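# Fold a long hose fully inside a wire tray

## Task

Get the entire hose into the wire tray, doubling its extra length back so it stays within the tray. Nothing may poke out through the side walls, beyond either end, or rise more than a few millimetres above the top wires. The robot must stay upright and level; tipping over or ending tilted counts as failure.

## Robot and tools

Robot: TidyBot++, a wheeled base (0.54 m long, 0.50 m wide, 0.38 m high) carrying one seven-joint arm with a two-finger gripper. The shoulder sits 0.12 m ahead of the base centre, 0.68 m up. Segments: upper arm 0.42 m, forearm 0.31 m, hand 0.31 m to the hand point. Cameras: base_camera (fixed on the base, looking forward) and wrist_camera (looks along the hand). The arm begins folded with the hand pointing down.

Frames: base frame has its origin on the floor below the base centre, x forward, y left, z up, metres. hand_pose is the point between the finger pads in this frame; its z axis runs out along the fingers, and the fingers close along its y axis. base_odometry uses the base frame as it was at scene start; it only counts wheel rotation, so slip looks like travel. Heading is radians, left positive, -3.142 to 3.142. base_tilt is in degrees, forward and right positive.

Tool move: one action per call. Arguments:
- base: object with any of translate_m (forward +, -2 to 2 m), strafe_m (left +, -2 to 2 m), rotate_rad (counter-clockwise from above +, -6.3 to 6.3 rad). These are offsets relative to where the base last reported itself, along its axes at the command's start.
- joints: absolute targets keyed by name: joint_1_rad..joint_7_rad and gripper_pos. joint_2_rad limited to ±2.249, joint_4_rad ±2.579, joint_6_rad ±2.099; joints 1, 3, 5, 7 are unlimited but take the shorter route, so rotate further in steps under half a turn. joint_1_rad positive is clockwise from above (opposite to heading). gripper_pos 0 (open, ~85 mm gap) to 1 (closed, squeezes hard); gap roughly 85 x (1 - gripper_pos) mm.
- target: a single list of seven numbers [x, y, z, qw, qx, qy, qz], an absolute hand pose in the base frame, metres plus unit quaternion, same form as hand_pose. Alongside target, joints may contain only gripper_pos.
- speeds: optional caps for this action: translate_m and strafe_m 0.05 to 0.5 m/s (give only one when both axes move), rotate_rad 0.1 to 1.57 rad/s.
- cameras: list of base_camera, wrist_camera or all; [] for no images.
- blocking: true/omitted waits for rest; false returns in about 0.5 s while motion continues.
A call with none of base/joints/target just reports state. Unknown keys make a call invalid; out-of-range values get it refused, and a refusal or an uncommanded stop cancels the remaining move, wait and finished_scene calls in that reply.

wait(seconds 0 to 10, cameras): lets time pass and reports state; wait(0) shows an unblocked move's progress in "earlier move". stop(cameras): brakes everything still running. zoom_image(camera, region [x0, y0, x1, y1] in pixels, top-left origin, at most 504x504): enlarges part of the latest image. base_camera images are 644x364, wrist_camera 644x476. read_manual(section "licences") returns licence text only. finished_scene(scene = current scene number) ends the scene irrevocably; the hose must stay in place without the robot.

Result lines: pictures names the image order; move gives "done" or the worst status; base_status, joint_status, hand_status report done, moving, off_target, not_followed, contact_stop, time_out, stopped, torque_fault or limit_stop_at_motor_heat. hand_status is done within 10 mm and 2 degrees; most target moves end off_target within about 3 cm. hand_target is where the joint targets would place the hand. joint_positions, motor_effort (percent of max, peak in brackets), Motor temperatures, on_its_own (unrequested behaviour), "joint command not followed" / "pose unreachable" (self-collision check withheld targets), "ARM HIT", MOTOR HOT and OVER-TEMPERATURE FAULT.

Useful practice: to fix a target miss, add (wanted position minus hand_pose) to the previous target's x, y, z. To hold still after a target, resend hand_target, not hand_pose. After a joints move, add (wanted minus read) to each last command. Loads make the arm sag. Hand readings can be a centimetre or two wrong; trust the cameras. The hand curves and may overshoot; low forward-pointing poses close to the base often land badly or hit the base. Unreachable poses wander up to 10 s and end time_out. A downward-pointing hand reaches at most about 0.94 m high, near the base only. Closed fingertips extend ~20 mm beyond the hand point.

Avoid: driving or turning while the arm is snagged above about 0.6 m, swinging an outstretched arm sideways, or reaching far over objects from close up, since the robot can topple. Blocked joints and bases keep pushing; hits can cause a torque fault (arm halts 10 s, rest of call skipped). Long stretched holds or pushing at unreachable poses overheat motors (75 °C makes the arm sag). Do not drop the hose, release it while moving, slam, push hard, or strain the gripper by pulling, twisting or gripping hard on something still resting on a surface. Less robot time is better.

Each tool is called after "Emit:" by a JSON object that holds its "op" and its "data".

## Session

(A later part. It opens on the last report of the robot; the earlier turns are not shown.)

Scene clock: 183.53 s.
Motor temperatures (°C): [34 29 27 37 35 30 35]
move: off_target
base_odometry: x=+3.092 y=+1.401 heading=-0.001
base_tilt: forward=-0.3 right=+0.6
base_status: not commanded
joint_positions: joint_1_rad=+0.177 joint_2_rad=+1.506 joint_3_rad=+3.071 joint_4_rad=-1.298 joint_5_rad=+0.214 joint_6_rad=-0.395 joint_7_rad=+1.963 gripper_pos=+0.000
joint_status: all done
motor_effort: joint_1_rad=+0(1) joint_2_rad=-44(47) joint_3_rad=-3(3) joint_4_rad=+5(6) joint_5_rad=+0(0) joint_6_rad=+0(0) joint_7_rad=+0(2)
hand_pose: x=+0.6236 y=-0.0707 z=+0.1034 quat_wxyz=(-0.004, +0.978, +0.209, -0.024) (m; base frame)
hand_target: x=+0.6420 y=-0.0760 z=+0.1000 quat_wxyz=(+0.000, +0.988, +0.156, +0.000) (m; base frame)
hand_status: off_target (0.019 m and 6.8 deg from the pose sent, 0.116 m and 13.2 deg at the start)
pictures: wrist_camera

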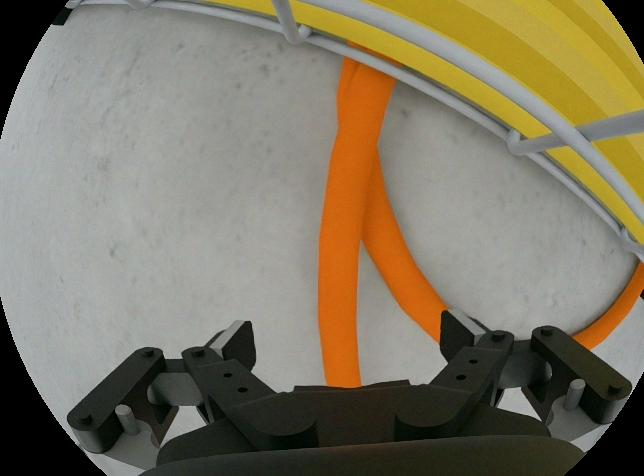

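Emit:
{"op": "move", "data": {"target": [0.618, -0.082, 0.026, 0, 0.9877, 0.1564, 0], "cameras": ["wrist_camera"]}}

Emit:
{"op": "move", "data": {"joints": {"gripper_pos": 0.85}, "cameras": ["wrist_camera"]}}

Scene clock: 185.43 s.
Motor temperatures (°C): [34 29 27 37 35 30 35]
move: off_target
base_odometry: x=+3.092 y=+1.401 heading=-0.001
base_tilt: forward=-0.4 right=+0.5
base_status: not commanded
joint_positions: joint_1_rad=+0.177 joint_2_rad=+1.672 joint_3_rad=+3.076 joint_4_rad=-1.206 joint_5_rad=+0.214 joint_6_rad=-0.339 joint_7_rad=+1.963 gripper_pos=+0.000
joint_status: not commanded
motor_effort: joint_1_rad=+0(1) joint_2_rad=-43(47) joint_3_rad=-3(3) joint_4_rad=+4(6) joint_5_rad=+0(0) joint_6_rad=+0(1) joint_7_rad=+1(1)
hand_pose: x=+0.5946 y=-0.0655 z=+0.0269 quat_wxyz=(-0.011, +0.978, +0.206, -0.032) (m; base frame)
hand_target: x=+0.6180 y=-0.0820 z=+0.0260 quat_wxyz=(+0.000, +0.988, +0.156, +0.000) (m; base frame)
hand_status: off_target (0.029 m and 7.0 deg from the pose sent, 0.078 m and 6.8 deg at the start)
pictures: wrist_camera

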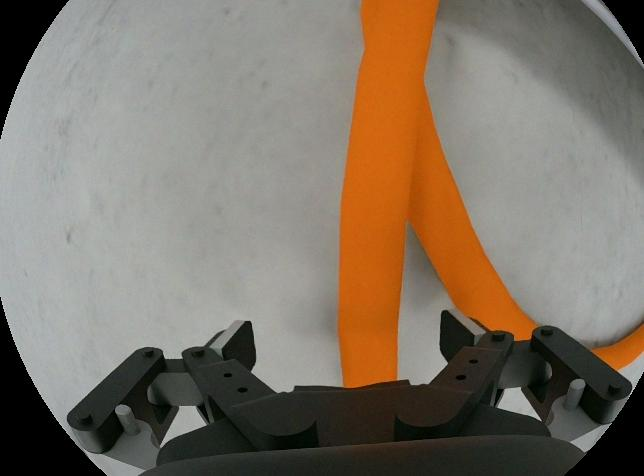

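Scene clock: 186.47 s.
Motor temperatures (°C): [34 29 27 37 35 30 35]
move: off_target
base_odometry: x=+3.092 y=+1.401 heading=-0.001
base_tilt: forward=-0.3 right=+0.5
base_status: not commanded
joint_positions: joint_1_rad=+0.177 joint_2_rad=+1.672 joint_3_rad=+3.077 joint_4_rad=-1.206 joint_5_rad=+0.214 joint_6_rad=-0.338 joint_7_rad=+1.963 gripper_pos=+0.754
joint_status: gripper_pos off_target (ended at +0.754, target +0.850)
motor_effort: joint_1_rad=+0(1) joint_2_rad=-43(43) joint_3_rad=-3(3) joint_4_rad=+4(5) joint_5_rad=+0(1) joint_6_rad=+0(0) joint_7_rad=+0(2)
hand_pose: x=+0.5945 y=-0.0663 z=+0.0268 quat_wxyz=(-0.010, +0.978, +0.206, -0.032) (m; base frame)
hand_target: x=+0.6180 y=-0.0820 z=+0.0260 quat_wxyz=(+0.000, +0.988, +0.156, +0.000) (m; base frame)
hand_status: not commanded
pictures: wrist_camera

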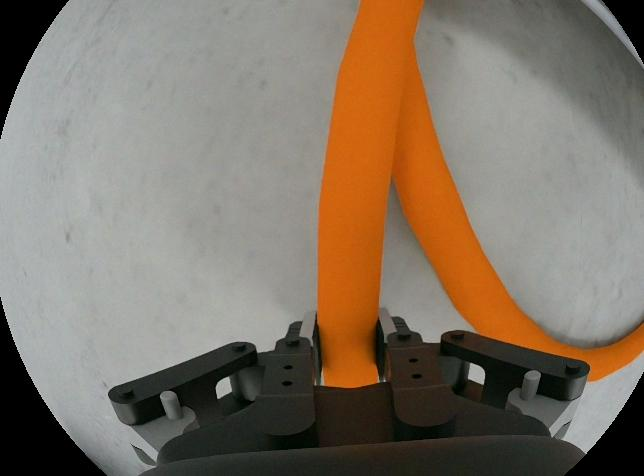

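Emit:
{"op": "move", "data": {"target": [0.50, -0.075, 0.10, 0, 0.9877, 0.1564, 0], "cameras": []}}

Emit:
{"op": "move", "data": {"target": [0.46, -0.07, 0.30, 0, 0.9877, 0.1564, 0]}}

Scene clock: 188.70 s.
Motor temperatures (°C): [34 29 27 37 35 30 35]
move: off_target
base_odometry: x=+3.092 y=+1.401 heading=-0.001
base_tilt: forward=-0.3 right=+0.5
base_status: not commanded
joint_positions: joint_1_rad=+0.177 joint_2_rad=+1.493 joint_3_rad=+3.148 joint_4_rad=-1.744 joint_5_rad=+0.214 joint_6_rad=+0.044 joint_7_rad=+1.877 gripper_pos=+0.754
joint_status: not commanded
motor_effort: joint_1_rad=+1(1) joint_2_rad=-38(44) joint_3_rad=-1(3) joint_4_rad=-2(5) joint_5_rad=-1(1) joint_6_rad=+0(1) joint_7_rad=-1(1)
hand_pose: x=+0.4866 y=-0.0654 z=+0.0908 quat_wxyz=(-0.010, +0.985, +0.170, -0.024) (m; base frame)
hand_target: x=+0.5000 y=-0.0750 z=+0.1000 quat_wxyz=(+0.000, +0.988, +0.156, +0.000) (m; base frame)
hand_status: off_target (0.019 m and 3.4 deg from the pose sent, 0.120 m and 7.0 deg at the start)
pictures: none
No camera images: "cameras" was empty.

Scene clock: 190.43 s.
Motor temperatures (°C): [34 29 27 37 35 30 35]
move: off_target
base_odometry: x=+3.092 y=+1.401 heading=-0.001
base_tilt: forward=-0.3 right=+0.6
base_status: not commanded
joint_positions: joint_1_rad=+0.182 joint_2_rad=+0.995 joint_3_rad=+3.146 joint_4_rad=-2.157 joint_5_rad=+0.218 joint_6_rad=+0.024 joint_7_rad=+1.877 gripper_pos=+0.754
joint_status: not commanded
motor_effort: joint_1_rad=+0(1) joint_2_rad=-38(41) joint_3_rad=+0(1) joint_4_rad=+1(3) joint_5_rad=-1(1) joint_6_rad=+2(2) joint_7_rad=-1(1)
hand_pose: x=+0.4669 y=-0.0631 z=+0.2851 quat_wxyz=(+0.001, +0.986, +0.170, +0.006) (m; base frame)
hand_target: x=+0.4600 y=-0.0700 z=+0.3000 quat_wxyz=(+0.000, +0.988, +0.156, +0.000) (m; base frame)
hand_status: off_target (0.018 m and 1.7 deg from the pose sent, 0.211 m and 3.4 deg at the start)
pictures: base_camera, wrist_camera

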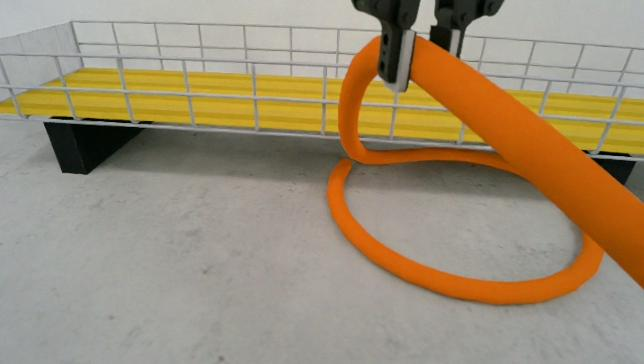

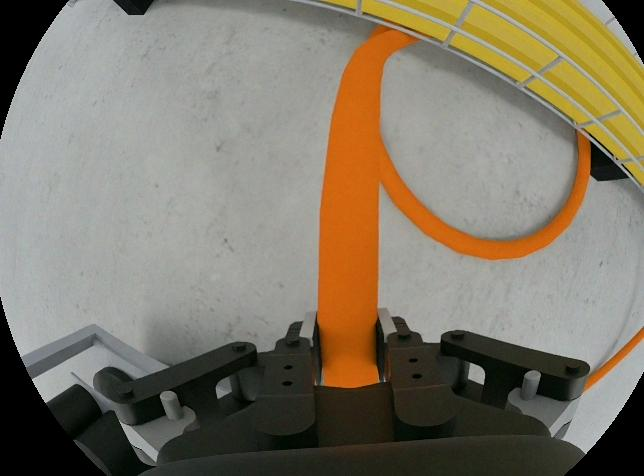

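Emit:
{"op": "move", "data": {"target": [0.42, -0.02, 0.48, 0, 0.9877, 0.1564, 0]}}

Scene clock: 192.43 s.
Motor temperatures (°C): [34 29 27 37 35 30 35]
move: off_target
base_odometry: x=+3.092 y=+1.401 heading=-0.001
base_tilt: forward=-0.4 right=+0.5
base_status: not commanded
joint_positions: joint_1_rad=+0.156 joint_2_rad=+0.428 joint_3_rad=+3.067 joint_4_rad=-2.273 joint_5_rad=+0.110 joint_6_rad=-0.421 joint_7_rad=+1.877 gripper_pos=+0.754
joint_status: not commanded
motor_effort: joint_1_rad=+1(1) joint_2_rad=-27(40) joint_3_rad=+0(1) joint_4_rad=+10(10) joint_5_rad=+1(1) joint_6_rad=+2(2) joint_7_rad=-1(1)
hand_pose: x=+0.4320 y=-0.0336 z=+0.4698 quat_wxyz=(+0.010, +0.987, +0.158, +0.009) (m; base frame)
hand_target: x=+0.4200 y=-0.0200 z=+0.4800 quat_wxyz=(+0.000, +0.988, +0.156, +0.000) (m; base frame)
hand_status: off_target (0.021 m and 1.6 deg from the pose sent, 0.205 m and 1.7 deg at the start)
pictures: base_camera, wrist_camera

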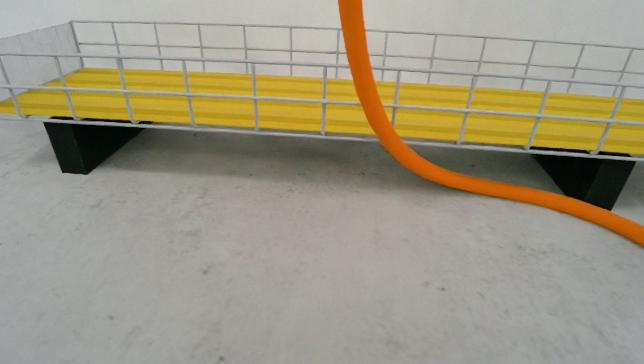

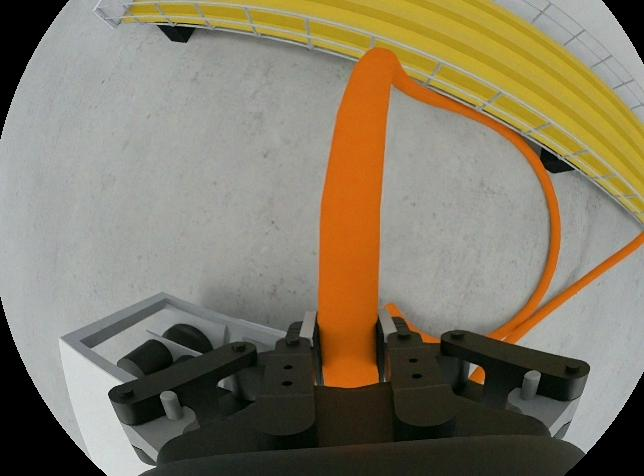

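Emit:
{"op": "move", "data": {"base": {"strafe_m": 0.35}, "target": [0.45, -0.22, 0.46, 0, 1.0, 0.0, 0]}}

Scene clock: 194.93 s.
Motor temperatures (°C): [34 29 27 37 35 30 35]
move: off_target
base_odometry: x=+3.092 y=+1.751 heading=-0.001
base_tilt: forward=-0.4 right=+0.6
base_status: done
joint_positions: joint_1_rad=+0.588 joint_2_rad=+0.575 joint_3_rad=+3.100 joint_4_rad=-2.036 joint_5_rad=+0.067 joint_6_rad=-0.531 joint_7_rad=+2.077 gripper_pos=+0.754
joint_status: not commanded
motor_effort: joint_1_rad=+0(2) joint_2_rad=-34(35) joint_3_rad=-1(2) joint_4_rad=+12(13) joint_5_rad=+1(1) joint_6_rad=+2(3) joint_7_rad=+1(2)
hand_pose: x=+0.4470 y=-0.2073 z=+0.4529 quat_wxyz=(+0.005, +1.000, +0.005, -0.002) (m; base frame)
hand_target: x=+0.4500 y=-0.2200 z=+0.4600 quat_wxyz=(+0.000, +1.000, +0.000, +0.000) (m; base frame)
hand_status: off_target (0.015 m and 0.9 deg from the pose sent, 0.187 m and 18.3 deg at the start)
pictures: base_camera, wrist_camera

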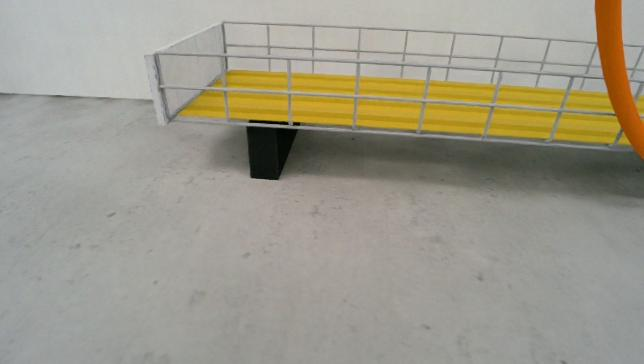

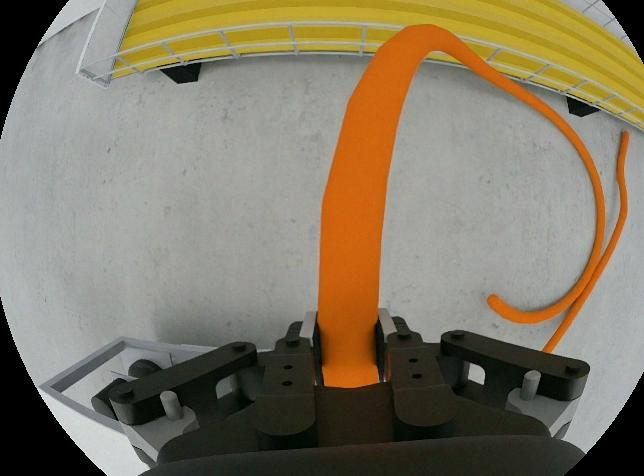

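Emit:
{"op": "move", "data": {"base": {"translate_m": 0.2}, "target": [0.58, -0.22, 0.40, 0, 0.906, -0.423, 0]}}

Scene clock: 196.97 s.
Motor temperatures (°C): [34 29 27 37 35 30 35]
move: off_target
base_odometry: x=+3.292 y=+1.751 heading=+0.000
base_tilt: forward=-0.3 right=+0.6
base_status: done
joint_positions: joint_1_rad=+0.367 joint_2_rad=+0.862 joint_3_rad=+3.316 joint_4_rad=-1.652 joint_5_rad=-0.163 joint_6_rad=-0.630 joint_7_rad=+1.391 gripper_pos=+0.754
joint_status: not commanded
motor_effort: joint_1_rad=-2(3) joint_2_rad=-42(45) joint_3_rad=+0(2) joint_4_rad=+9(15) joint_5_rad=-1(2) joint_6_rad=-1(5) joint_7_rad=+0(1)
hand_pose: x=+0.5667 y=-0.2416 z=+0.3922 quat_wxyz=(+0.018, +0.922, -0.386, +0.004) (m; base frame)
hand_target: x=+0.5800 y=-0.2200 z=+0.4000 quat_wxyz=(+0.000, +0.906, -0.423, +0.000) (m; base frame)
hand_status: off_target (0.027 m and 5.1 deg from the pose sent, 0.144 m and 50.7 deg at the start)
pictures: base_camera, wrist_camera

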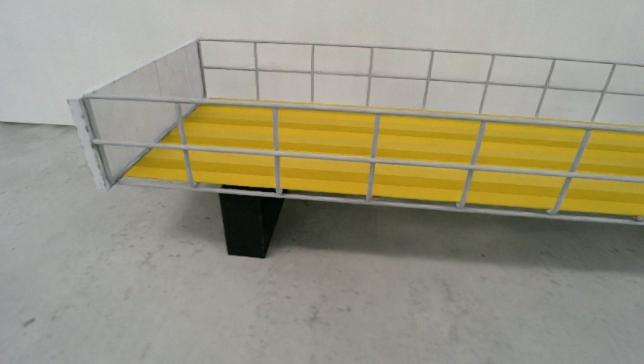

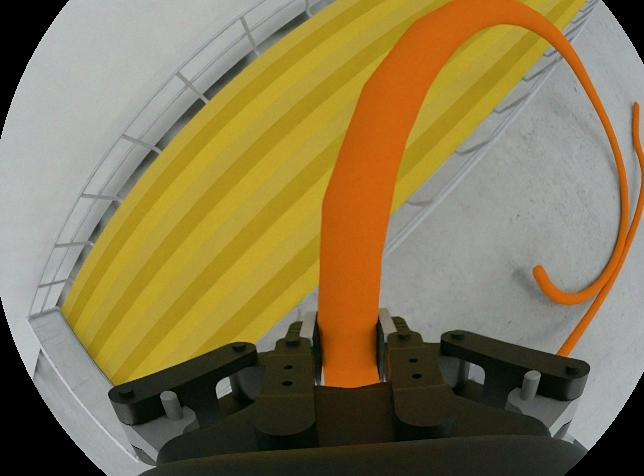

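Emit:
{"op": "move", "data": {"base": {"strafe_m": -0.12}, "target": [0.75, -0.22, 0.33, 0, 0.766, -0.643, 0]}}

Scene clock: 199.67 s.
Motor temperatures (°C): [34 29 27 37 35 30 35]
move: off_target
base_odometry: x=+3.292 y=+1.631 heading=+0.000
base_tilt: forward=-0.4 right=+0.6
base_status: done
joint_positions: joint_1_rad=+0.280 joint_2_rad=+1.264 joint_3_rad=+3.360 joint_4_rad=-0.896 joint_5_rad=-0.212 joint_6_rad=-0.958 joint_7_rad=+0.698 gripper_pos=+0.754
joint_status: not commanded
motor_effort: joint_1_rad=-1(6) joint_2_rad=-54(55) joint_3_rad=+1(2) joint_4_rad=+14(15) joint_5_rad=+0(1) joint_6_rad=-1(1) joint_7_rad=+0(1)
hand_pose: x=+0.7487 y=-0.2473 z=+0.3262 quat_wxyz=(+0.010, +0.785, -0.619, +0.025) (m; base frame)
hand_target: x=+0.7500 y=-0.2200 z=+0.3300 quat_wxyz=(+0.000, +0.766, -0.643, +0.000) (m; base frame)
hand_status: off_target (0.028 m and 4.7 deg from the pose sent, 0.195 m and 34.7 deg at the start)
pictures: base_camera, wrist_camera

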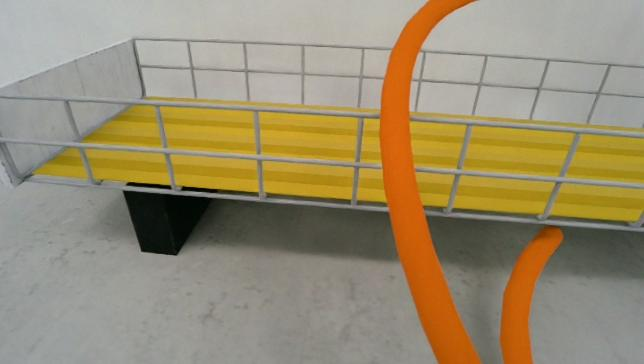

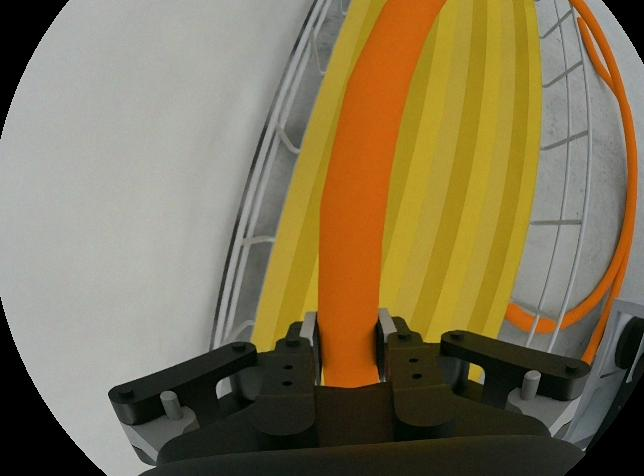

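Emit:
{"op": "move", "data": {"target": [0.76, -0.20, 0.20, 0, 0.75, -0.661, 0], "cameras": ["wrist_camera"]}}

Scene clock: 201.27 s.
Motor temperatures (°C): [34 29 27 37 35 30 35]
move: off_target
base_odometry: x=+3.292 y=+1.631 heading=+0.000
base_tilt: forward=-0.4 right=+0.5
base_status: not commanded
joint_positions: joint_1_rad=+0.269 joint_2_rad=+1.513 joint_3_rad=+3.360 joint_4_rad=-0.716 joint_5_rad=-0.223 joint_6_rad=-0.958 joint_7_rad=+0.601 gripper_pos=+0.754
joint_status: not commanded
motor_effort: joint_1_rad=-1(2) joint_2_rad=-51(54) joint_3_rad=+1(1) joint_4_rad=+12(15) joint_5_rad=+0(0) joint_6_rad=+0(2) joint_7_rad=+0(1)
hand_pose: x=+0.7391 y=-0.2272 z=+0.2046 quat_wxyz=(+0.023, +0.769, -0.639, -0.008) (m; base frame)
hand_target: x=+0.7600 y=-0.2000 z=+0.2000 quat_wxyz=(+0.000, +0.750, -0.661, +0.000) (m; base frame)
hand_status: off_target (0.035 m and 4.3 deg from the pose sent, 0.135 m and 7.0 deg at the start)
pictures: wrist_camera

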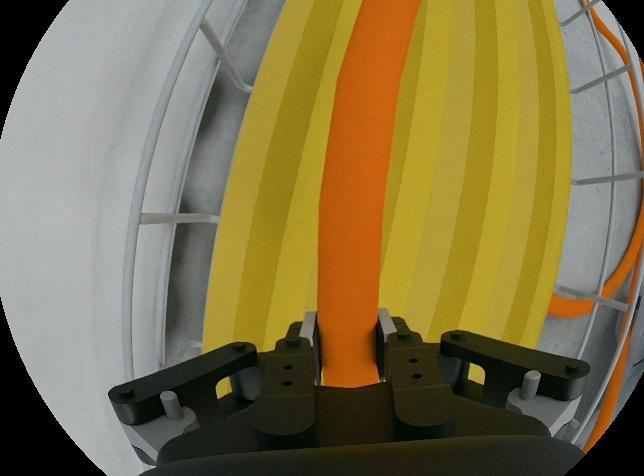

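Emit:
{"op": "move", "data": {"target": [0.79, -0.20, 0.13, 0, 0.75, -0.661, 0], "cameras": ["wrist_camera"]}}

Scene clock: 211.83 s.
Motor temperatures (°C): [34 29 27 37 35 31 35]
move: time_out
base_odometry: x=+3.292 y=+1.632 heading=+0.000
base_tilt: forward=-0.3 right=+0.6
base_status: not commanded
joint_positions: joint_1_rad=+0.306 joint_2_rad=+1.889 joint_3_rad=+3.125 joint_4_rad=-0.013 joint_5_rad=-0.023 joint_6_rad=-1.295 joint_7_rad=+0.439 gripper_pos=+0.759
joint_status: not commanded
motor_effort: joint_1_rad=+0(13) joint_2_rad=-51(72) joint_3_rad=-2(7) joint_4_rad=+15(26) joint_5_rad=+0(11) joint_6_rad=+0(28) joint_7_rad=+0(4)
hand_pose: x=+0.7709 y=-0.1921 z=+0.1373 quat_wxyz=(-0.006, +0.748, -0.663, -0.033) (m; base frame)
hand_target: x=+0.7723 y=-0.1916 z=+0.1372 quat_wxyz=(-0.007, +0.749, -0.662, -0.031) (m; base frame)
hand_status: time_out (0.022 m and 3.9 deg from the pose sent, 0.094 m and 4.3 deg at the start)
pictures: wrist_camera

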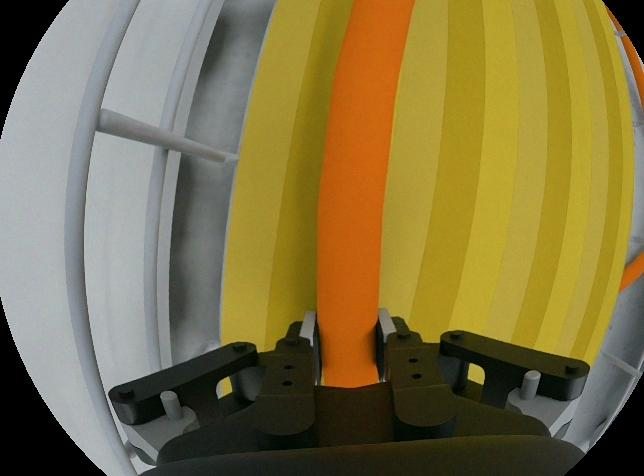

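Emit:
{"op": "move", "data": {"joints": {"gripper_pos": 0.0}}}

Scene clock: 213.03 s.
Motor temperatures (°C): [34 29 27 37 35 31 35]
move: done
base_odometry: x=+3.292 y=+1.632 heading=+0.000
base_tilt: forward=-0.4 right=+0.5
base_status: not commanded
joint_positions: joint_1_rad=+0.306 joint_2_rad=+1.900 joint_3_rad=+3.125 joint_4_rad=-0.014 joint_5_rad=-0.023 joint_6_rad=-1.295 joint_7_rad=+0.439 gripper_pos=+0.000
joint_status: all done
motor_effort: joint_1_rad=+0(4) joint_2_rad=-56(60) joint_3_rad=-2(3) joint_4_rad=+17(20) joint_5_rad=+0(2) joint_6_rad=+2(4) joint_7_rad=+0(1)
hand_pose: x=+0.7646 y=-0.1901 z=+0.1294 quat_wxyz=(-0.003, +0.748, -0.663, -0.039) (m; base frame)
hand_target: x=+0.7723 y=-0.1916 z=+0.1372 quat_wxyz=(-0.007, +0.749, -0.662, -0.031) (m; base frame)
hand_status: not commanded
pictures: base_camera, wrist_camera

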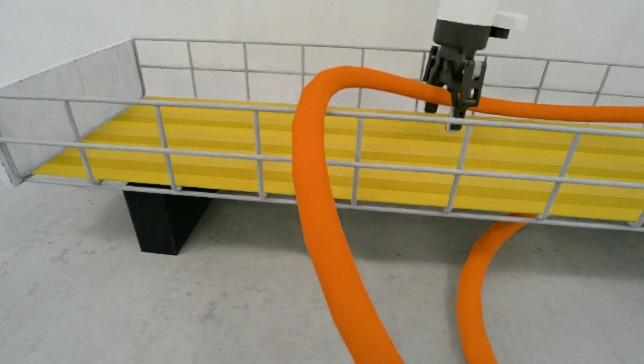

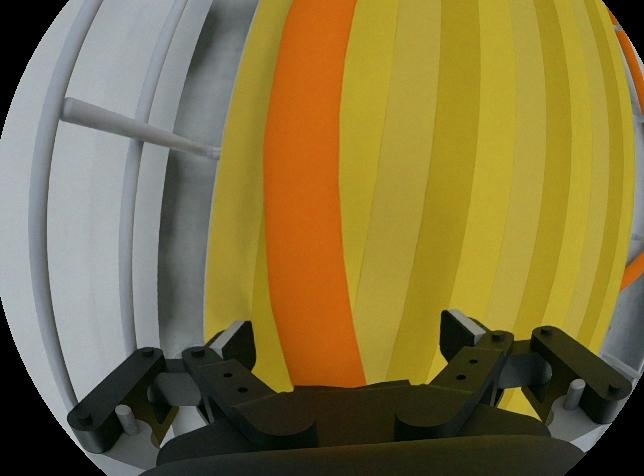

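Emit:
{"op": "move", "data": {"target": [0.73, -0.19, 0.30, 0, 0.748, -0.663, 0]}}

Scene clock: 215.43 s.
Motor temperatures (°C): [34 29 27 37 35 31 35]
move: off_target
base_odometry: x=+3.292 y=+1.632 heading=+0.000
base_tilt: forward=-0.4 right=+0.5
base_status: not commanded
joint_positions: joint_1_rad=+0.222 joint_2_rad=+1.274 joint_3_rad=+3.387 joint_4_rad=-1.006 joint_5_rad=-0.269 joint_6_rad=-0.951 joint_7_rad=+0.543 gripper_pos=+0.000
joint_status: not commanded
motor_effort: joint_1_rad=+0(1) joint_2_rad=-50(56) joint_3_rad=+2(2) joint_4_rad=+11(18) joint_5_rad=+0(1) joint_6_rad=+0(2) joint_7_rad=+0(1)
hand_pose: x=+0.7091 y=-0.2015 z=+0.2942 quat_wxyz=(+0.020, +0.733, -0.680, -0.025) (m; base frame)
hand_target: x=+0.7300 y=-0.1900 z=+0.3000 quat_wxyz=(+0.000, +0.748, -0.663, +0.000) (m; base frame)
hand_status: off_target (0.024 m and 4.5 deg from the pose sent, 0.174 m and 4.5 deg at the start)
pictures: base_camera, wrist_camera

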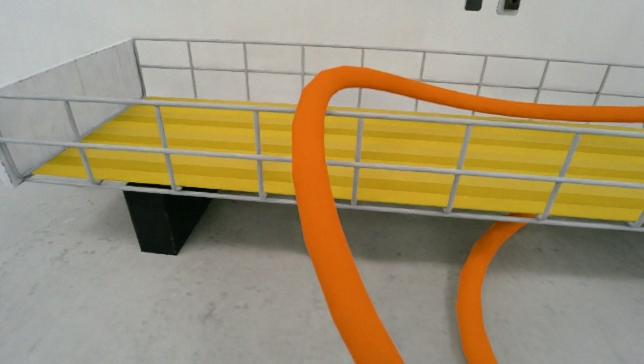

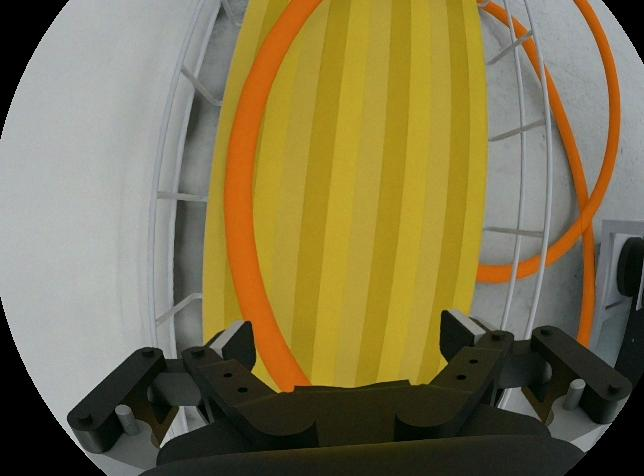

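Emit:
{"op": "move", "data": {"base": {"translate_m": -0.27}, "target": [0.60, -0.1, 0.40, 0, 0.8, -0.6, 0], "cameras": ["base_camera"]}}

Emit:
{"op": "move", "data": {"base": {"strafe_m": -0.6}}}

Scene clock: 218.00 s.
Motor temperatures (°C): [34 29 27 37 35 31 35]
move: off_target
base_odometry: x=+3.022 y=+1.631 heading=+0.000
base_tilt: forward=-0.4 right=+0.5
base_status: done
joint_positions: joint_1_rad=+0.047 joint_2_rad=+0.852 joint_3_rad=+3.421 joint_4_rad=-1.687 joint_5_rad=-0.314 joint_6_rad=-0.710 joint_7_rad=+0.741 gripper_pos=+0.000
joint_status: not commanded
motor_effort: joint_1_rad=+0(2) joint_2_rad=-38(50) joint_3_rad=+2(2) joint_4_rad=+9(12) joint_5_rad=+0(1) joint_6_rad=+0(1) joint_7_rad=+1(1)
hand_pose: x=+0.5845 y=-0.1056 z=+0.3957 quat_wxyz=(+0.015, +0.790, -0.612, -0.027) (m; base frame)
hand_target: x=+0.6000 y=-0.1000 z=+0.4000 quat_wxyz=(+0.000, +0.800, -0.600, +0.000) (m; base frame)
hand_status: off_target (0.017 m and 4.0 deg from the pose sent, 0.183 m and 12.5 deg at the start)
pictures: base_camera

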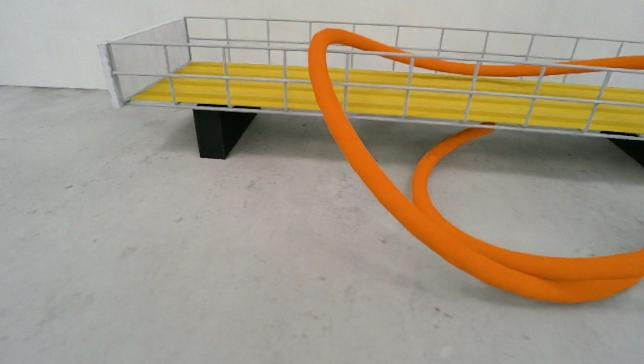

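Scene clock: 220.57 s.
Motor temperatures (°C): [34 29 27 37 35 31 35]
move: done
base_odometry: x=+3.022 y=+1.031 heading=+0.000
base_tilt: forward=-0.4 right=+0.5
base_status: done
joint_positions: joint_1_rad=+0.034 joint_2_rad=+0.851 joint_3_rad=+3.430 joint_4_rad=-1.687 joint_5_rad=-0.318 joint_6_rad=-0.707 joint_7_rad=+0.742 gripper_pos=+0.000
joint_status: not commanded
motor_effort: joint_1_rad=+0(4) joint_2_rad=-38(39) joint_3_rad=+2(3) joint_4_rad=+9(10) joint_5_rad=+0(1) joint_6_rad=+0(1) joint_7_rad=+0(1)
hand_pose: x=+0.5867 y=-0.1036 z=+0.3964 quat_wxyz=(+0.017, +0.792, -0.610, -0.023) (m; base frame)
hand_target: x=+0.6000 y=-0.1000 z=+0.4000 quat_wxyz=(+0.000, +0.800, -0.600, +0.000) (m; base frame)
hand_status: not commanded
pictures: base_camera, wrist_camera

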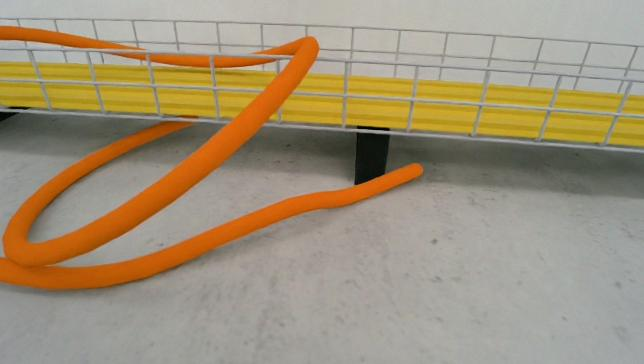

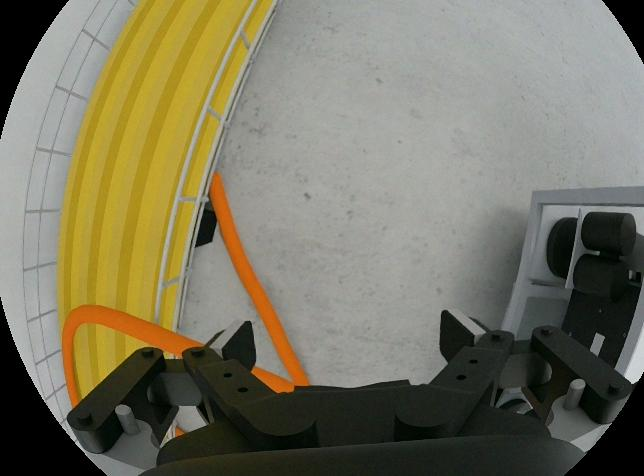

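Emit:
{"op": "move", "data": {"base": {"strafe_m": 0.35}, "target": [0.55, 0.0, 0.30, 0, 0.819, 0.574, 0]}}

Scene clock: 224.03 s.
Motor temperatures (°C): [33 29 27 37 35 31 35]
move: off_target
base_odometry: x=+3.022 y=+1.381 heading=+0.000
base_tilt: forward=-0.3 right=+0.5
base_status: done
joint_positions: joint_1_rad=+0.108 joint_2_rad=+0.978 joint_3_rad=+2.961 joint_4_rad=-1.872 joint_5_rad=+0.501 joint_6_rad=-0.358 joint_7_rad=+2.232 gripper_pos=+0.000
joint_status: not commanded
motor_effort: joint_1_rad=-1(4) joint_2_rad=-37(40) joint_3_rad=-4(4) joint_4_rad=+5(9) joint_5_rad=+0(1) joint_6_rad=+0(1) joint_7_rad=+0(1)
hand_pose: x=+0.5517 y=+0.0020 z=+0.3103 quat_wxyz=(+0.003, +0.844, +0.536, -0.013) (m; base frame)
hand_target: x=+0.5500 y=+0.0000 z=+0.3000 quat_wxyz=(+0.000, +0.819, +0.574, +0.000) (m; base frame)
hand_status: off_target (0.011 m and 5.4 deg from the pose sent, 0.146 m and 145.3 deg at the start)
pictures: base_camera, wrist_camera

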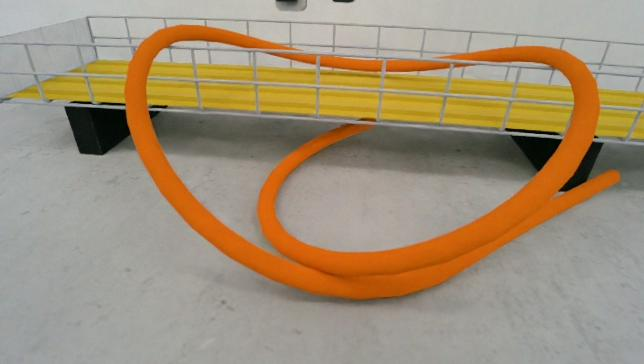

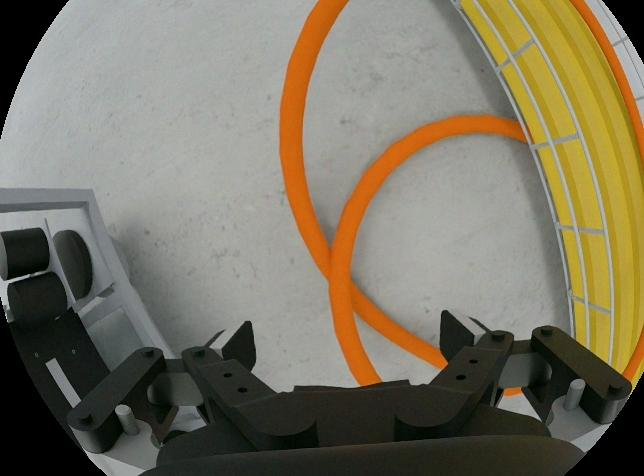

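Emit:
{"op": "move", "data": {"target": [0.65, 0.075, 0.12, 0, 0.9744, 0.225, 0], "cameras": ["wrist_camera"]}}

Scene clock: 226.53 s.
Motor temperatures (°C): [33 29 27 37 35 31 35]
move: off_target
base_odometry: x=+3.022 y=+1.381 heading=+0.000
base_tilt: forward=-0.4 right=+0.5
base_status: not commanded
joint_positions: joint_1_rad=-0.087 joint_2_rad=+1.458 joint_3_rad=+3.078 joint_4_rad=-1.307 joint_5_rad=+0.181 joint_6_rad=-0.358 joint_7_rad=+1.846 gripper_pos=+0.000
joint_status: not commanded
motor_effort: joint_1_rad=-1(2) joint_2_rad=-45(47) joint_3_rad=-3(4) joint_4_rad=+6(7) joint_5_rad=+0(1) joint_6_rad=+1(1) joint_7_rad=+0(2)
hand_pose: x=+0.6561 y=+0.0676 z=+0.1269 quat_wxyz=(+0.002, +0.964, +0.266, +0.012) (m; base frame)
hand_target: x=+0.6500 y=+0.0750 z=+0.1200 quat_wxyz=(+0.000, +0.974, +0.225, +0.000) (m; base frame)
hand_status: off_target (0.012 m and 5.0 deg from the pose sent, 0.226 m and 38.9 deg at the start)
pictures: wrist_camera

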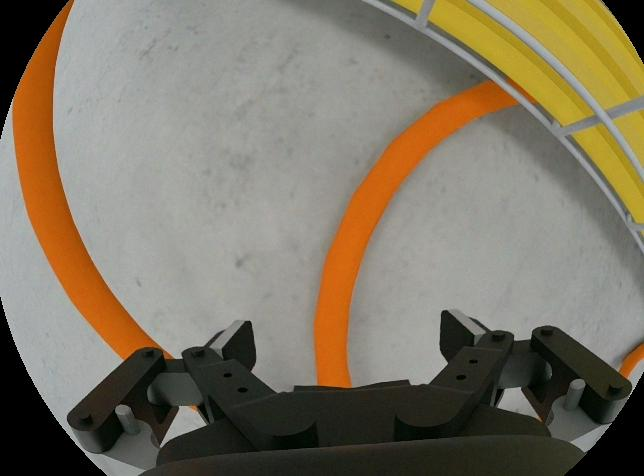

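Emit:
{"op": "move", "data": {"target": [0.672, 0.068, 0.027, 0, 0.9744, 0.225, 0], "cameras": ["wrist_camera"]}}

Emit:
{"op": "move", "data": {"joints": {"gripper_pos": 0.85}, "cameras": ["wrist_camera"]}}

Scene clock: 228.43 s.
Motor temperatures (°C): [33 29 27 37 35 30 35]
move: off_target
base_odometry: x=+3.022 y=+1.381 heading=+0.000
base_tilt: forward=-0.4 right=+0.5
base_status: not commanded
joint_positions: joint_1_rad=-0.087 joint_2_rad=+1.710 joint_3_rad=+3.080 joint_4_rad=-0.977 joint_5_rad=+0.153 joint_6_rad=-0.411 joint_7_rad=+1.846 gripper_pos=+0.000
joint_status: not commanded
motor_effort: joint_1_rad=-1(1) joint_2_rad=-46(49) joint_3_rad=-2(3) joint_4_rad=+8(9) joint_5_rad=+0(1) joint_6_rad=+1(1) joint_7_rad=+1(1)
hand_pose: x=+0.6847 y=+0.0663 z=+0.0311 quat_wxyz=(+0.004, +0.970, +0.243, +0.023) (m; base frame)
hand_target: x=+0.6720 y=+0.0680 z=+0.0270 quat_wxyz=(+0.000, +0.974, +0.225, +0.000) (m; base frame)
hand_status: off_target (0.013 m and 3.4 deg from the pose sent, 0.101 m and 5.0 deg at the start)
pictures: wrist_camera

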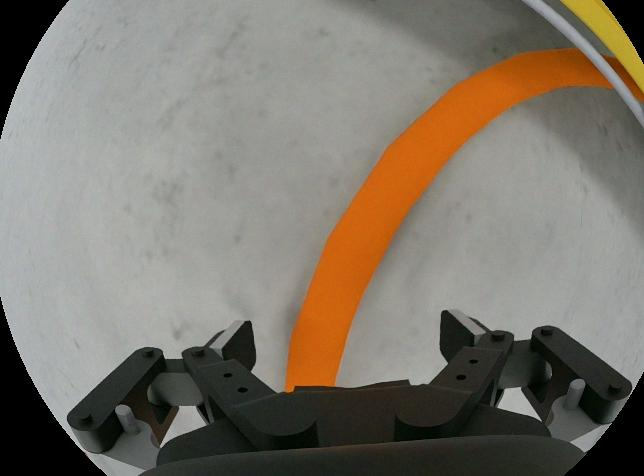

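Scene clock: 229.47 s.
Motor temperatures (°C): [33 29 27 37 35 30 35]
move: off_target
base_odometry: x=+3.022 y=+1.381 heading=+0.000
base_tilt: forward=-0.4 right=+0.5
base_status: not commanded
joint_positions: joint_1_rad=-0.087 joint_2_rad=+1.707 joint_3_rad=+3.082 joint_4_rad=-0.976 joint_5_rad=+0.146 joint_6_rad=-0.417 joint_7_rad=+1.846 gripper_pos=+0.796
joint_status: gripper_pos off_target (ended at +0.796, target +0.850)
motor_effort: joint_1_rad=+1(1) joint_2_rad=-44(47) joint_3_rad=-2(3) joint_4_rad=+7(9) joint_5_rad=+1(1) joint_6_rad=+2(3) joint_7_rad=+0(1)
hand_pose: x=+0.6860 y=+0.0665 z=+0.0333 quat_wxyz=(+0.004, +0.970, +0.240, +0.023) (m; base frame)
hand_target: x=+0.6720 y=+0.0680 z=+0.0270 quat_wxyz=(+0.000, +0.974, +0.225, +0.000) (m; base frame)
hand_status: not commanded
pictures: wrist_camera

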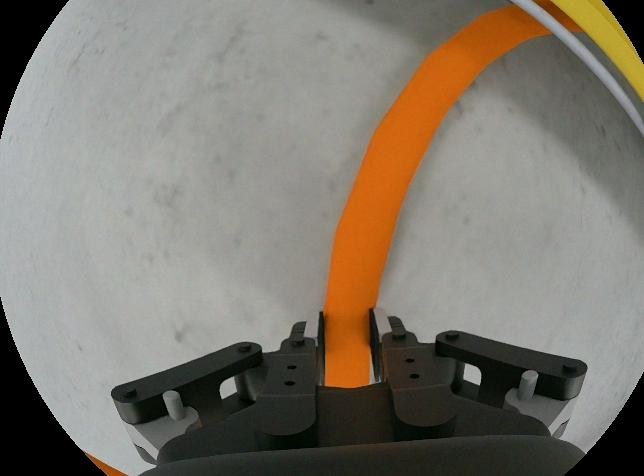

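Emit:
{"op": "move", "data": {"target": [0.55, 0.08, 0.12, 0, 0.9744, 0.225, 0], "cameras": ["wrist_camera"]}}

Emit:
{"op": "move", "data": {"target": [0.50, 0.08, 0.38, 0, 0.924, 0.383, 0]}}

Scene clock: 231.67 s.
Motor temperatures (°C): [33 29 27 37 35 30 35]
move: off_target
base_odometry: x=+3.022 y=+1.381 heading=+0.000
base_tilt: forward=-0.3 right=+0.5
base_status: not commanded
joint_positions: joint_1_rad=-0.147 joint_2_rad=+1.442 joint_3_rad=+3.118 joint_4_rad=-1.625 joint_5_rad=+0.146 joint_6_rad=-0.128 joint_7_rad=+1.770 gripper_pos=+0.805
joint_status: not commanded
motor_effort: joint_1_rad=-1(1) joint_2_rad=-40(46) joint_3_rad=-2(2) joint_4_rad=+1(8) joint_5_rad=+0(1) joint_6_rad=+0(1) joint_7_rad=+0(1)
hand_pose: x=+0.5380 y=+0.0725 z=+0.1121 quat_wxyz=(-0.005, +0.969, +0.245, -0.025) (m; base frame)
hand_target: x=+0.5500 y=+0.0800 z=+0.1200 quat_wxyz=(+0.000, +0.974, +0.225, +0.000) (m; base frame)
hand_status: off_target (0.016 m and 3.7 deg from the pose sent, 0.162 m and 3.2 deg at the start)
pictures: wrist_camera

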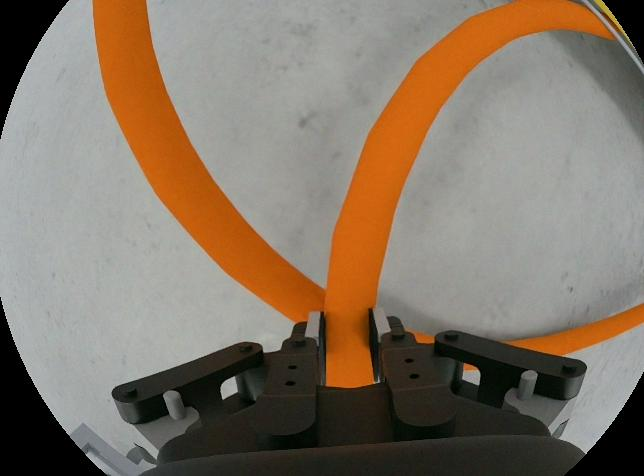

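Scene clock: 233.57 s.
Motor temperatures (°C): [33 29 27 37 35 30 35]
move: off_target
base_odometry: x=+3.022 y=+1.381 heading=+0.000
base_tilt: forward=-0.4 right=+0.6
base_status: not commanded
joint_positions: joint_1_rad=-0.137 joint_2_rad=+0.778 joint_3_rad=+3.027 joint_4_rad=-2.038 joint_5_rad=+0.222 joint_6_rad=-0.284 joint_7_rad=+1.838 gripper_pos=+0.850
joint_status: not commanded
on_its_own: gripper_pos moved +0.045 to your old target +0.850
motor_effort: joint_1_rad=+0(2) joint_2_rad=-33(44) joint_3_rad=-3(3) joint_4_rad=+6(7) joint_5_rad=+0(1) joint_6_rad=+1(1) joint_7_rad=+1(1)
hand_pose: x=+0.5187 y=+0.0963 z=+0.3752 quat_wxyz=(-0.006, +0.940, +0.341, +0.027) (m; base frame)
hand_target: x=+0.5000 y=+0.0800 z=+0.3800 quat_wxyz=(+0.000, +0.924, +0.383, +0.000) (m; base frame)
hand_status: off_target (0.025 m and 6.0 deg from the pose sent, 0.271 m and 16.9 deg at the start)
pictures: base_camera, wrist_camera

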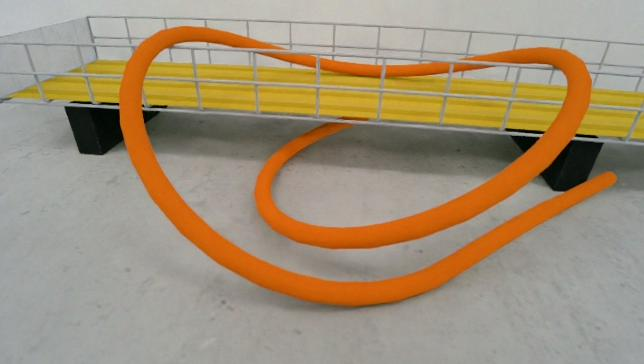

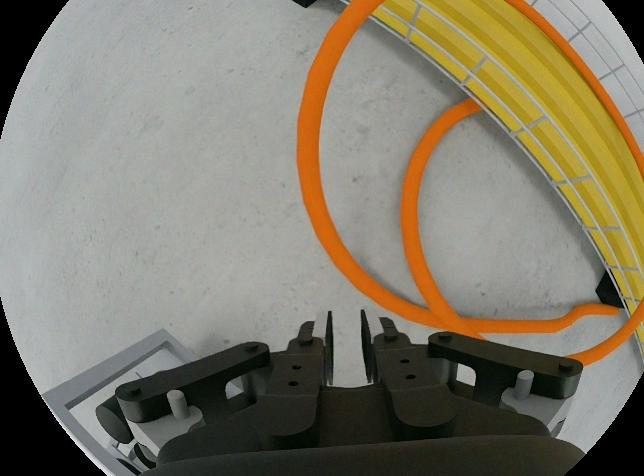

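Emit:
{"op": "move", "data": {"target": [0.665, 0.085, 0.12, 0, 0.966, 0.259, 0], "joints": {"gripper_pos": 0.0}, "cameras": ["wrist_camera"]}}

Scene clock: 236.10 s.
Motor temperatures (°C): [33 29 27 37 35 30 35]
move: off_target
base_odometry: x=+3.022 y=+1.381 heading=+0.000
base_tilt: forward=-0.3 right=+0.6
base_status: not commanded
joint_positions: joint_1_rad=-0.137 joint_2_rad=+1.475 joint_3_rad=+3.066 joint_4_rad=-1.236 joint_5_rad=+0.193 joint_6_rad=-0.384 joint_7_rad=+1.838 gripper_pos=+0.000
joint_status: all done
motor_effort: joint_1_rad=+0(2) joint_2_rad=-46(48) joint_3_rad=-3(3) joint_4_rad=+6(8) joint_5_rad=+0(1) joint_6_rad=+1(1) joint_7_rad=+0(1)
hand_pose: x=+0.6768 y=+0.1020 z=+0.1275 quat_wxyz=(+0.002, +0.957, +0.289, +0.027) (m; base frame)
hand_target: x=+0.6650 y=+0.0850 z=+0.1200 quat_wxyz=(+0.000, +0.966, +0.259, +0.000) (m; base frame)
hand_status: off_target (0.022 m and 4.8 deg from the pose sent, 0.294 m and 10.3 deg at the start)
pictures: wrist_camera

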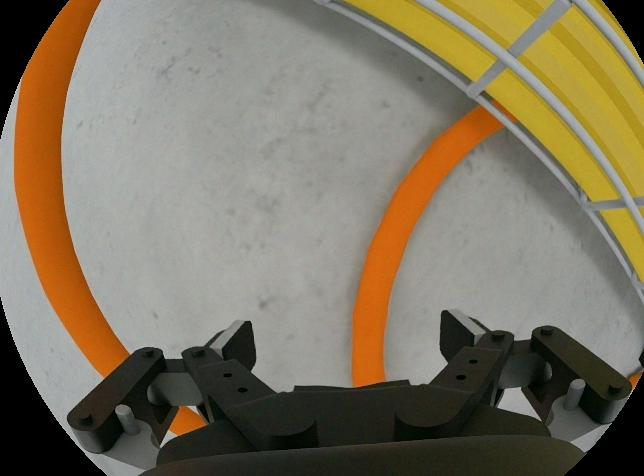

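Emit:
{"op": "move", "data": {"target": [0.662, 0.075, 0.018, 0, 0.966, 0.259, 0], "cameras": ["wrist_camera"]}}

Scene clock: 237.87 s.
Motor temperatures (°C): [33 29 27 37 35 30 35]
move: off_target
base_odometry: x=+3.022 y=+1.381 heading=+0.000
base_tilt: forward=-0.3 right=+0.6
base_status: not commanded
joint_positions: joint_1_rad=-0.133 joint_2_rad=+1.731 joint_3_rad=+3.072 joint_4_rad=-0.992 joint_5_rad=+0.181 joint_6_rad=-0.388 joint_7_rad=+1.838 gripper_pos=+0.000
joint_status: not commanded
motor_effort: joint_1_rad=+0(1) joint_2_rad=-46(49) joint_3_rad=-3(3) joint_4_rad=+7(8) joint_5_rad=+0(1) joint_6_rad=+1(1) joint_7_rad=+1(1)
hand_pose: x=+0.6657 y=+0.0934 z=+0.0178 quat_wxyz=(+0.002, +0.962, +0.274, +0.018) (m; base frame)
hand_target: x=+0.6620 y=+0.0750 z=+0.0180 quat_wxyz=(+0.000, +0.966, +0.259, +0.000) (m; base frame)
hand_status: off_target (0.019 m and 2.7 deg from the pose sent, 0.114 m and 4.8 deg at the start)
pictures: wrist_camera

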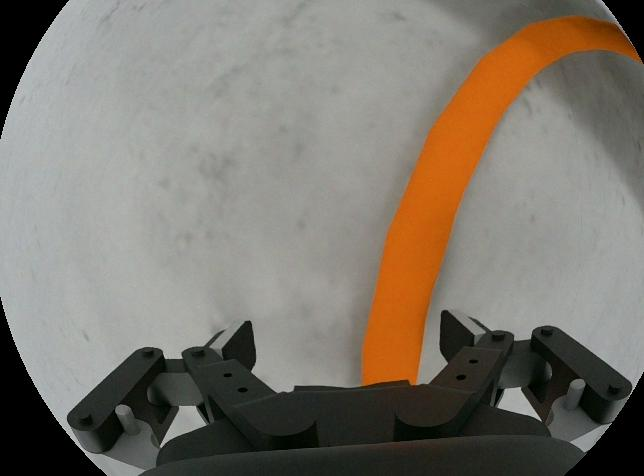

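Emit:
{"op": "move", "data": {"target": [0.666, 0.060, 0.026, 0, 0.966, 0.259, 0], "cameras": []}}

Emit:
{"op": "move", "data": {"joints": {"gripper_pos": 0.88}, "cameras": ["wrist_camera"]}}

Scene clock: 238.80 s.
Motor temperatures (°C): [33 29 27 37 35 30 35]
move: off_target
base_odometry: x=+3.022 y=+1.381 heading=+0.000
base_tilt: forward=-0.3 right=+0.5
base_status: not commanded
joint_positions: joint_1_rad=-0.097 joint_2_rad=+1.728 joint_3_rad=+3.076 joint_4_rad=-0.992 joint_5_rad=+0.181 joint_6_rad=-0.389 joint_7_rad=+1.850 gripper_pos=+0.000
joint_status: not commanded
motor_effort: joint_1_rad=+0(2) joint_2_rad=-46(47) joint_3_rad=-2(3) joint_4_rad=+7(8) joint_5_rad=+0(0) joint_6_rad=+1(1) joint_7_rad=+0(1)
hand_pose: x=+0.6709 y=+0.0714 z=+0.0196 quat_wxyz=(+0.005, +0.965, +0.262, +0.018) (m; base frame)
hand_target: x=+0.6660 y=+0.0600 z=+0.0260 quat_wxyz=(+0.000, +0.966, +0.259, +0.000) (m; base frame)
hand_status: off_target (0.014 m and 2.2 deg from the pose sent, 0.034 m and 2.7 deg at the start)
pictures: none
No camera images: "cameras" was empty.

Scene clock: 239.83 s.
Motor temperatures (°C): [33 29 27 37 35 30 35]
move: off_target
base_odometry: x=+3.022 y=+1.381 heading=+0.000
base_tilt: forward=-0.3 right=+0.5
base_status: not commanded
joint_positions: joint_1_rad=-0.097 joint_2_rad=+1.727 joint_3_rad=+3.076 joint_4_rad=-0.992 joint_5_rad=+0.181 joint_6_rad=-0.389 joint_7_rad=+1.850 gripper_pos=+0.754
joint_status: gripper_pos off_target (ended at +0.754, target +0.880)
motor_effort: joint_1_rad=-1(1) joint_2_rad=-46(46) joint_3_rad=-2(3) joint_4_rad=+8(8) joint_5_rad=+0(0) joint_6_rad=+1(1) joint_7_rad=+0(1)
hand_pose: x=+0.6710 y=+0.0713 z=+0.0197 quat_wxyz=(+0.005, +0.965, +0.262, +0.018) (m; base frame)
hand_target: x=+0.6660 y=+0.0600 z=+0.0260 quat_wxyz=(+0.000, +0.966, +0.259, +0.000) (m; base frame)
hand_status: not commanded
pictures: wrist_camera

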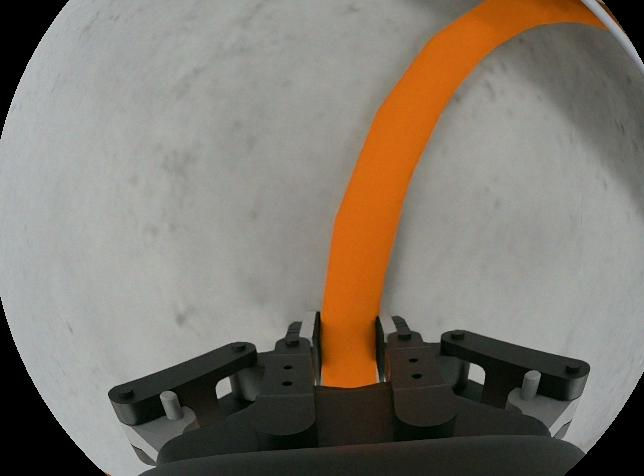

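Emit:
{"op": "move", "data": {"target": [0.52, 0.10, 0.10, 0, 0.966, 0.259, 0], "cameras": []}}

Emit:
{"op": "move", "data": {"target": [0.44, 0.12, 0.34, 0, 0.924, 0.383, 0]}}

Scene clock: 242.27 s.
Motor temperatures (°C): [33 29 27 37 35 30 35]
move: off_target
base_odometry: x=+3.022 y=+1.381 heading=+0.000
base_tilt: forward=-0.4 right=+0.6
base_status: not commanded
joint_positions: joint_1_rad=-0.217 joint_2_rad=+1.485 joint_3_rad=+3.132 joint_4_rad=-1.667 joint_5_rad=+0.181 joint_6_rad=-0.039 joint_7_rad=+1.773 gripper_pos=+0.754
joint_status: not commanded
motor_effort: joint_1_rad=+0(2) joint_2_rad=-39(46) joint_3_rad=-2(4) joint_4_rad=-1(8) joint_5_rad=+0(1) joint_6_rad=+0(1) joint_7_rad=+0(1)
hand_pose: x=+0.5089 y=+0.0913 z=+0.0926 quat_wxyz=(-0.003, +0.955, +0.296, -0.024) (m; base frame)
hand_target: x=+0.5200 y=+0.1000 z=+0.1000 quat_wxyz=(+0.000, +0.966, +0.259, +0.000) (m; base frame)
hand_status: off_target (0.016 m and 5.2 deg from the pose sent, 0.173 m and 2.2 deg at the start)
pictures: none
No camera images: "cameras" was empty.

Scene clock: 244.13 s.
Motor temperatures (°C): [33 29 27 37 35 30 35]
move: off_target
base_odometry: x=+3.022 y=+1.381 heading=+0.000
base_tilt: forward=-0.3 right=+0.5
base_status: not commanded
joint_positions: joint_1_rad=-0.303 joint_2_rad=+0.861 joint_3_rad=+3.122 joint_4_rad=-2.187 joint_5_rad=+0.190 joint_6_rad=-0.049 joint_7_rad=+1.773 gripper_pos=+0.754
joint_status: not commanded
motor_effort: joint_1_rad=+0(2) joint_2_rad=-34(41) joint_3_rad=-1(2) joint_4_rad=+2(3) joint_5_rad=+0(1) joint_6_rad=+1(2) joint_7_rad=+0(1)
hand_pose: x=+0.4622 y=+0.1163 z=+0.3322 quat_wxyz=(-0.002, +0.938, +0.346, +0.023) (m; base frame)
hand_target: x=+0.4400 y=+0.1200 z=+0.3400 quat_wxyz=(+0.000, +0.924, +0.383, +0.000) (m; base frame)
hand_status: off_target (0.024 m and 5.2 deg from the pose sent, 0.258 m and 11.0 deg at the start)
pictures: base_camera, wrist_camera

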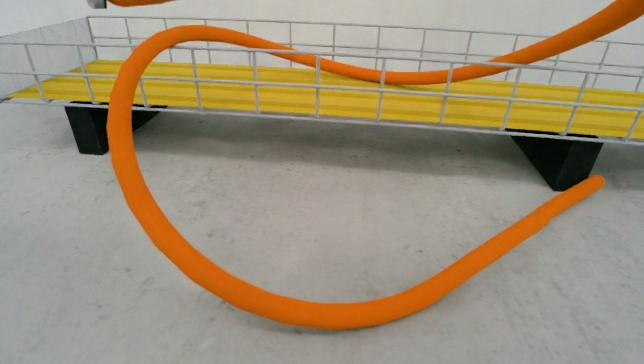

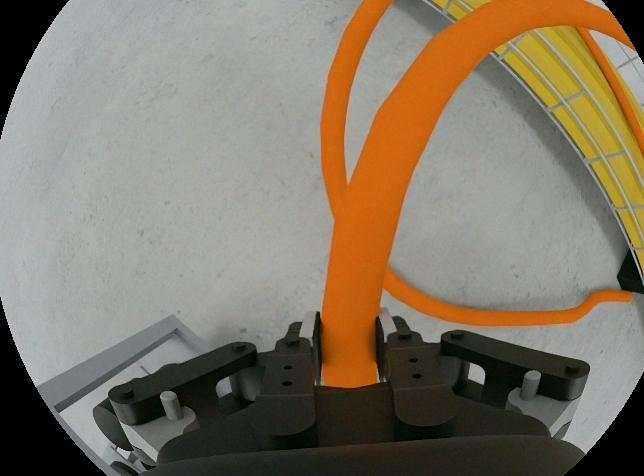

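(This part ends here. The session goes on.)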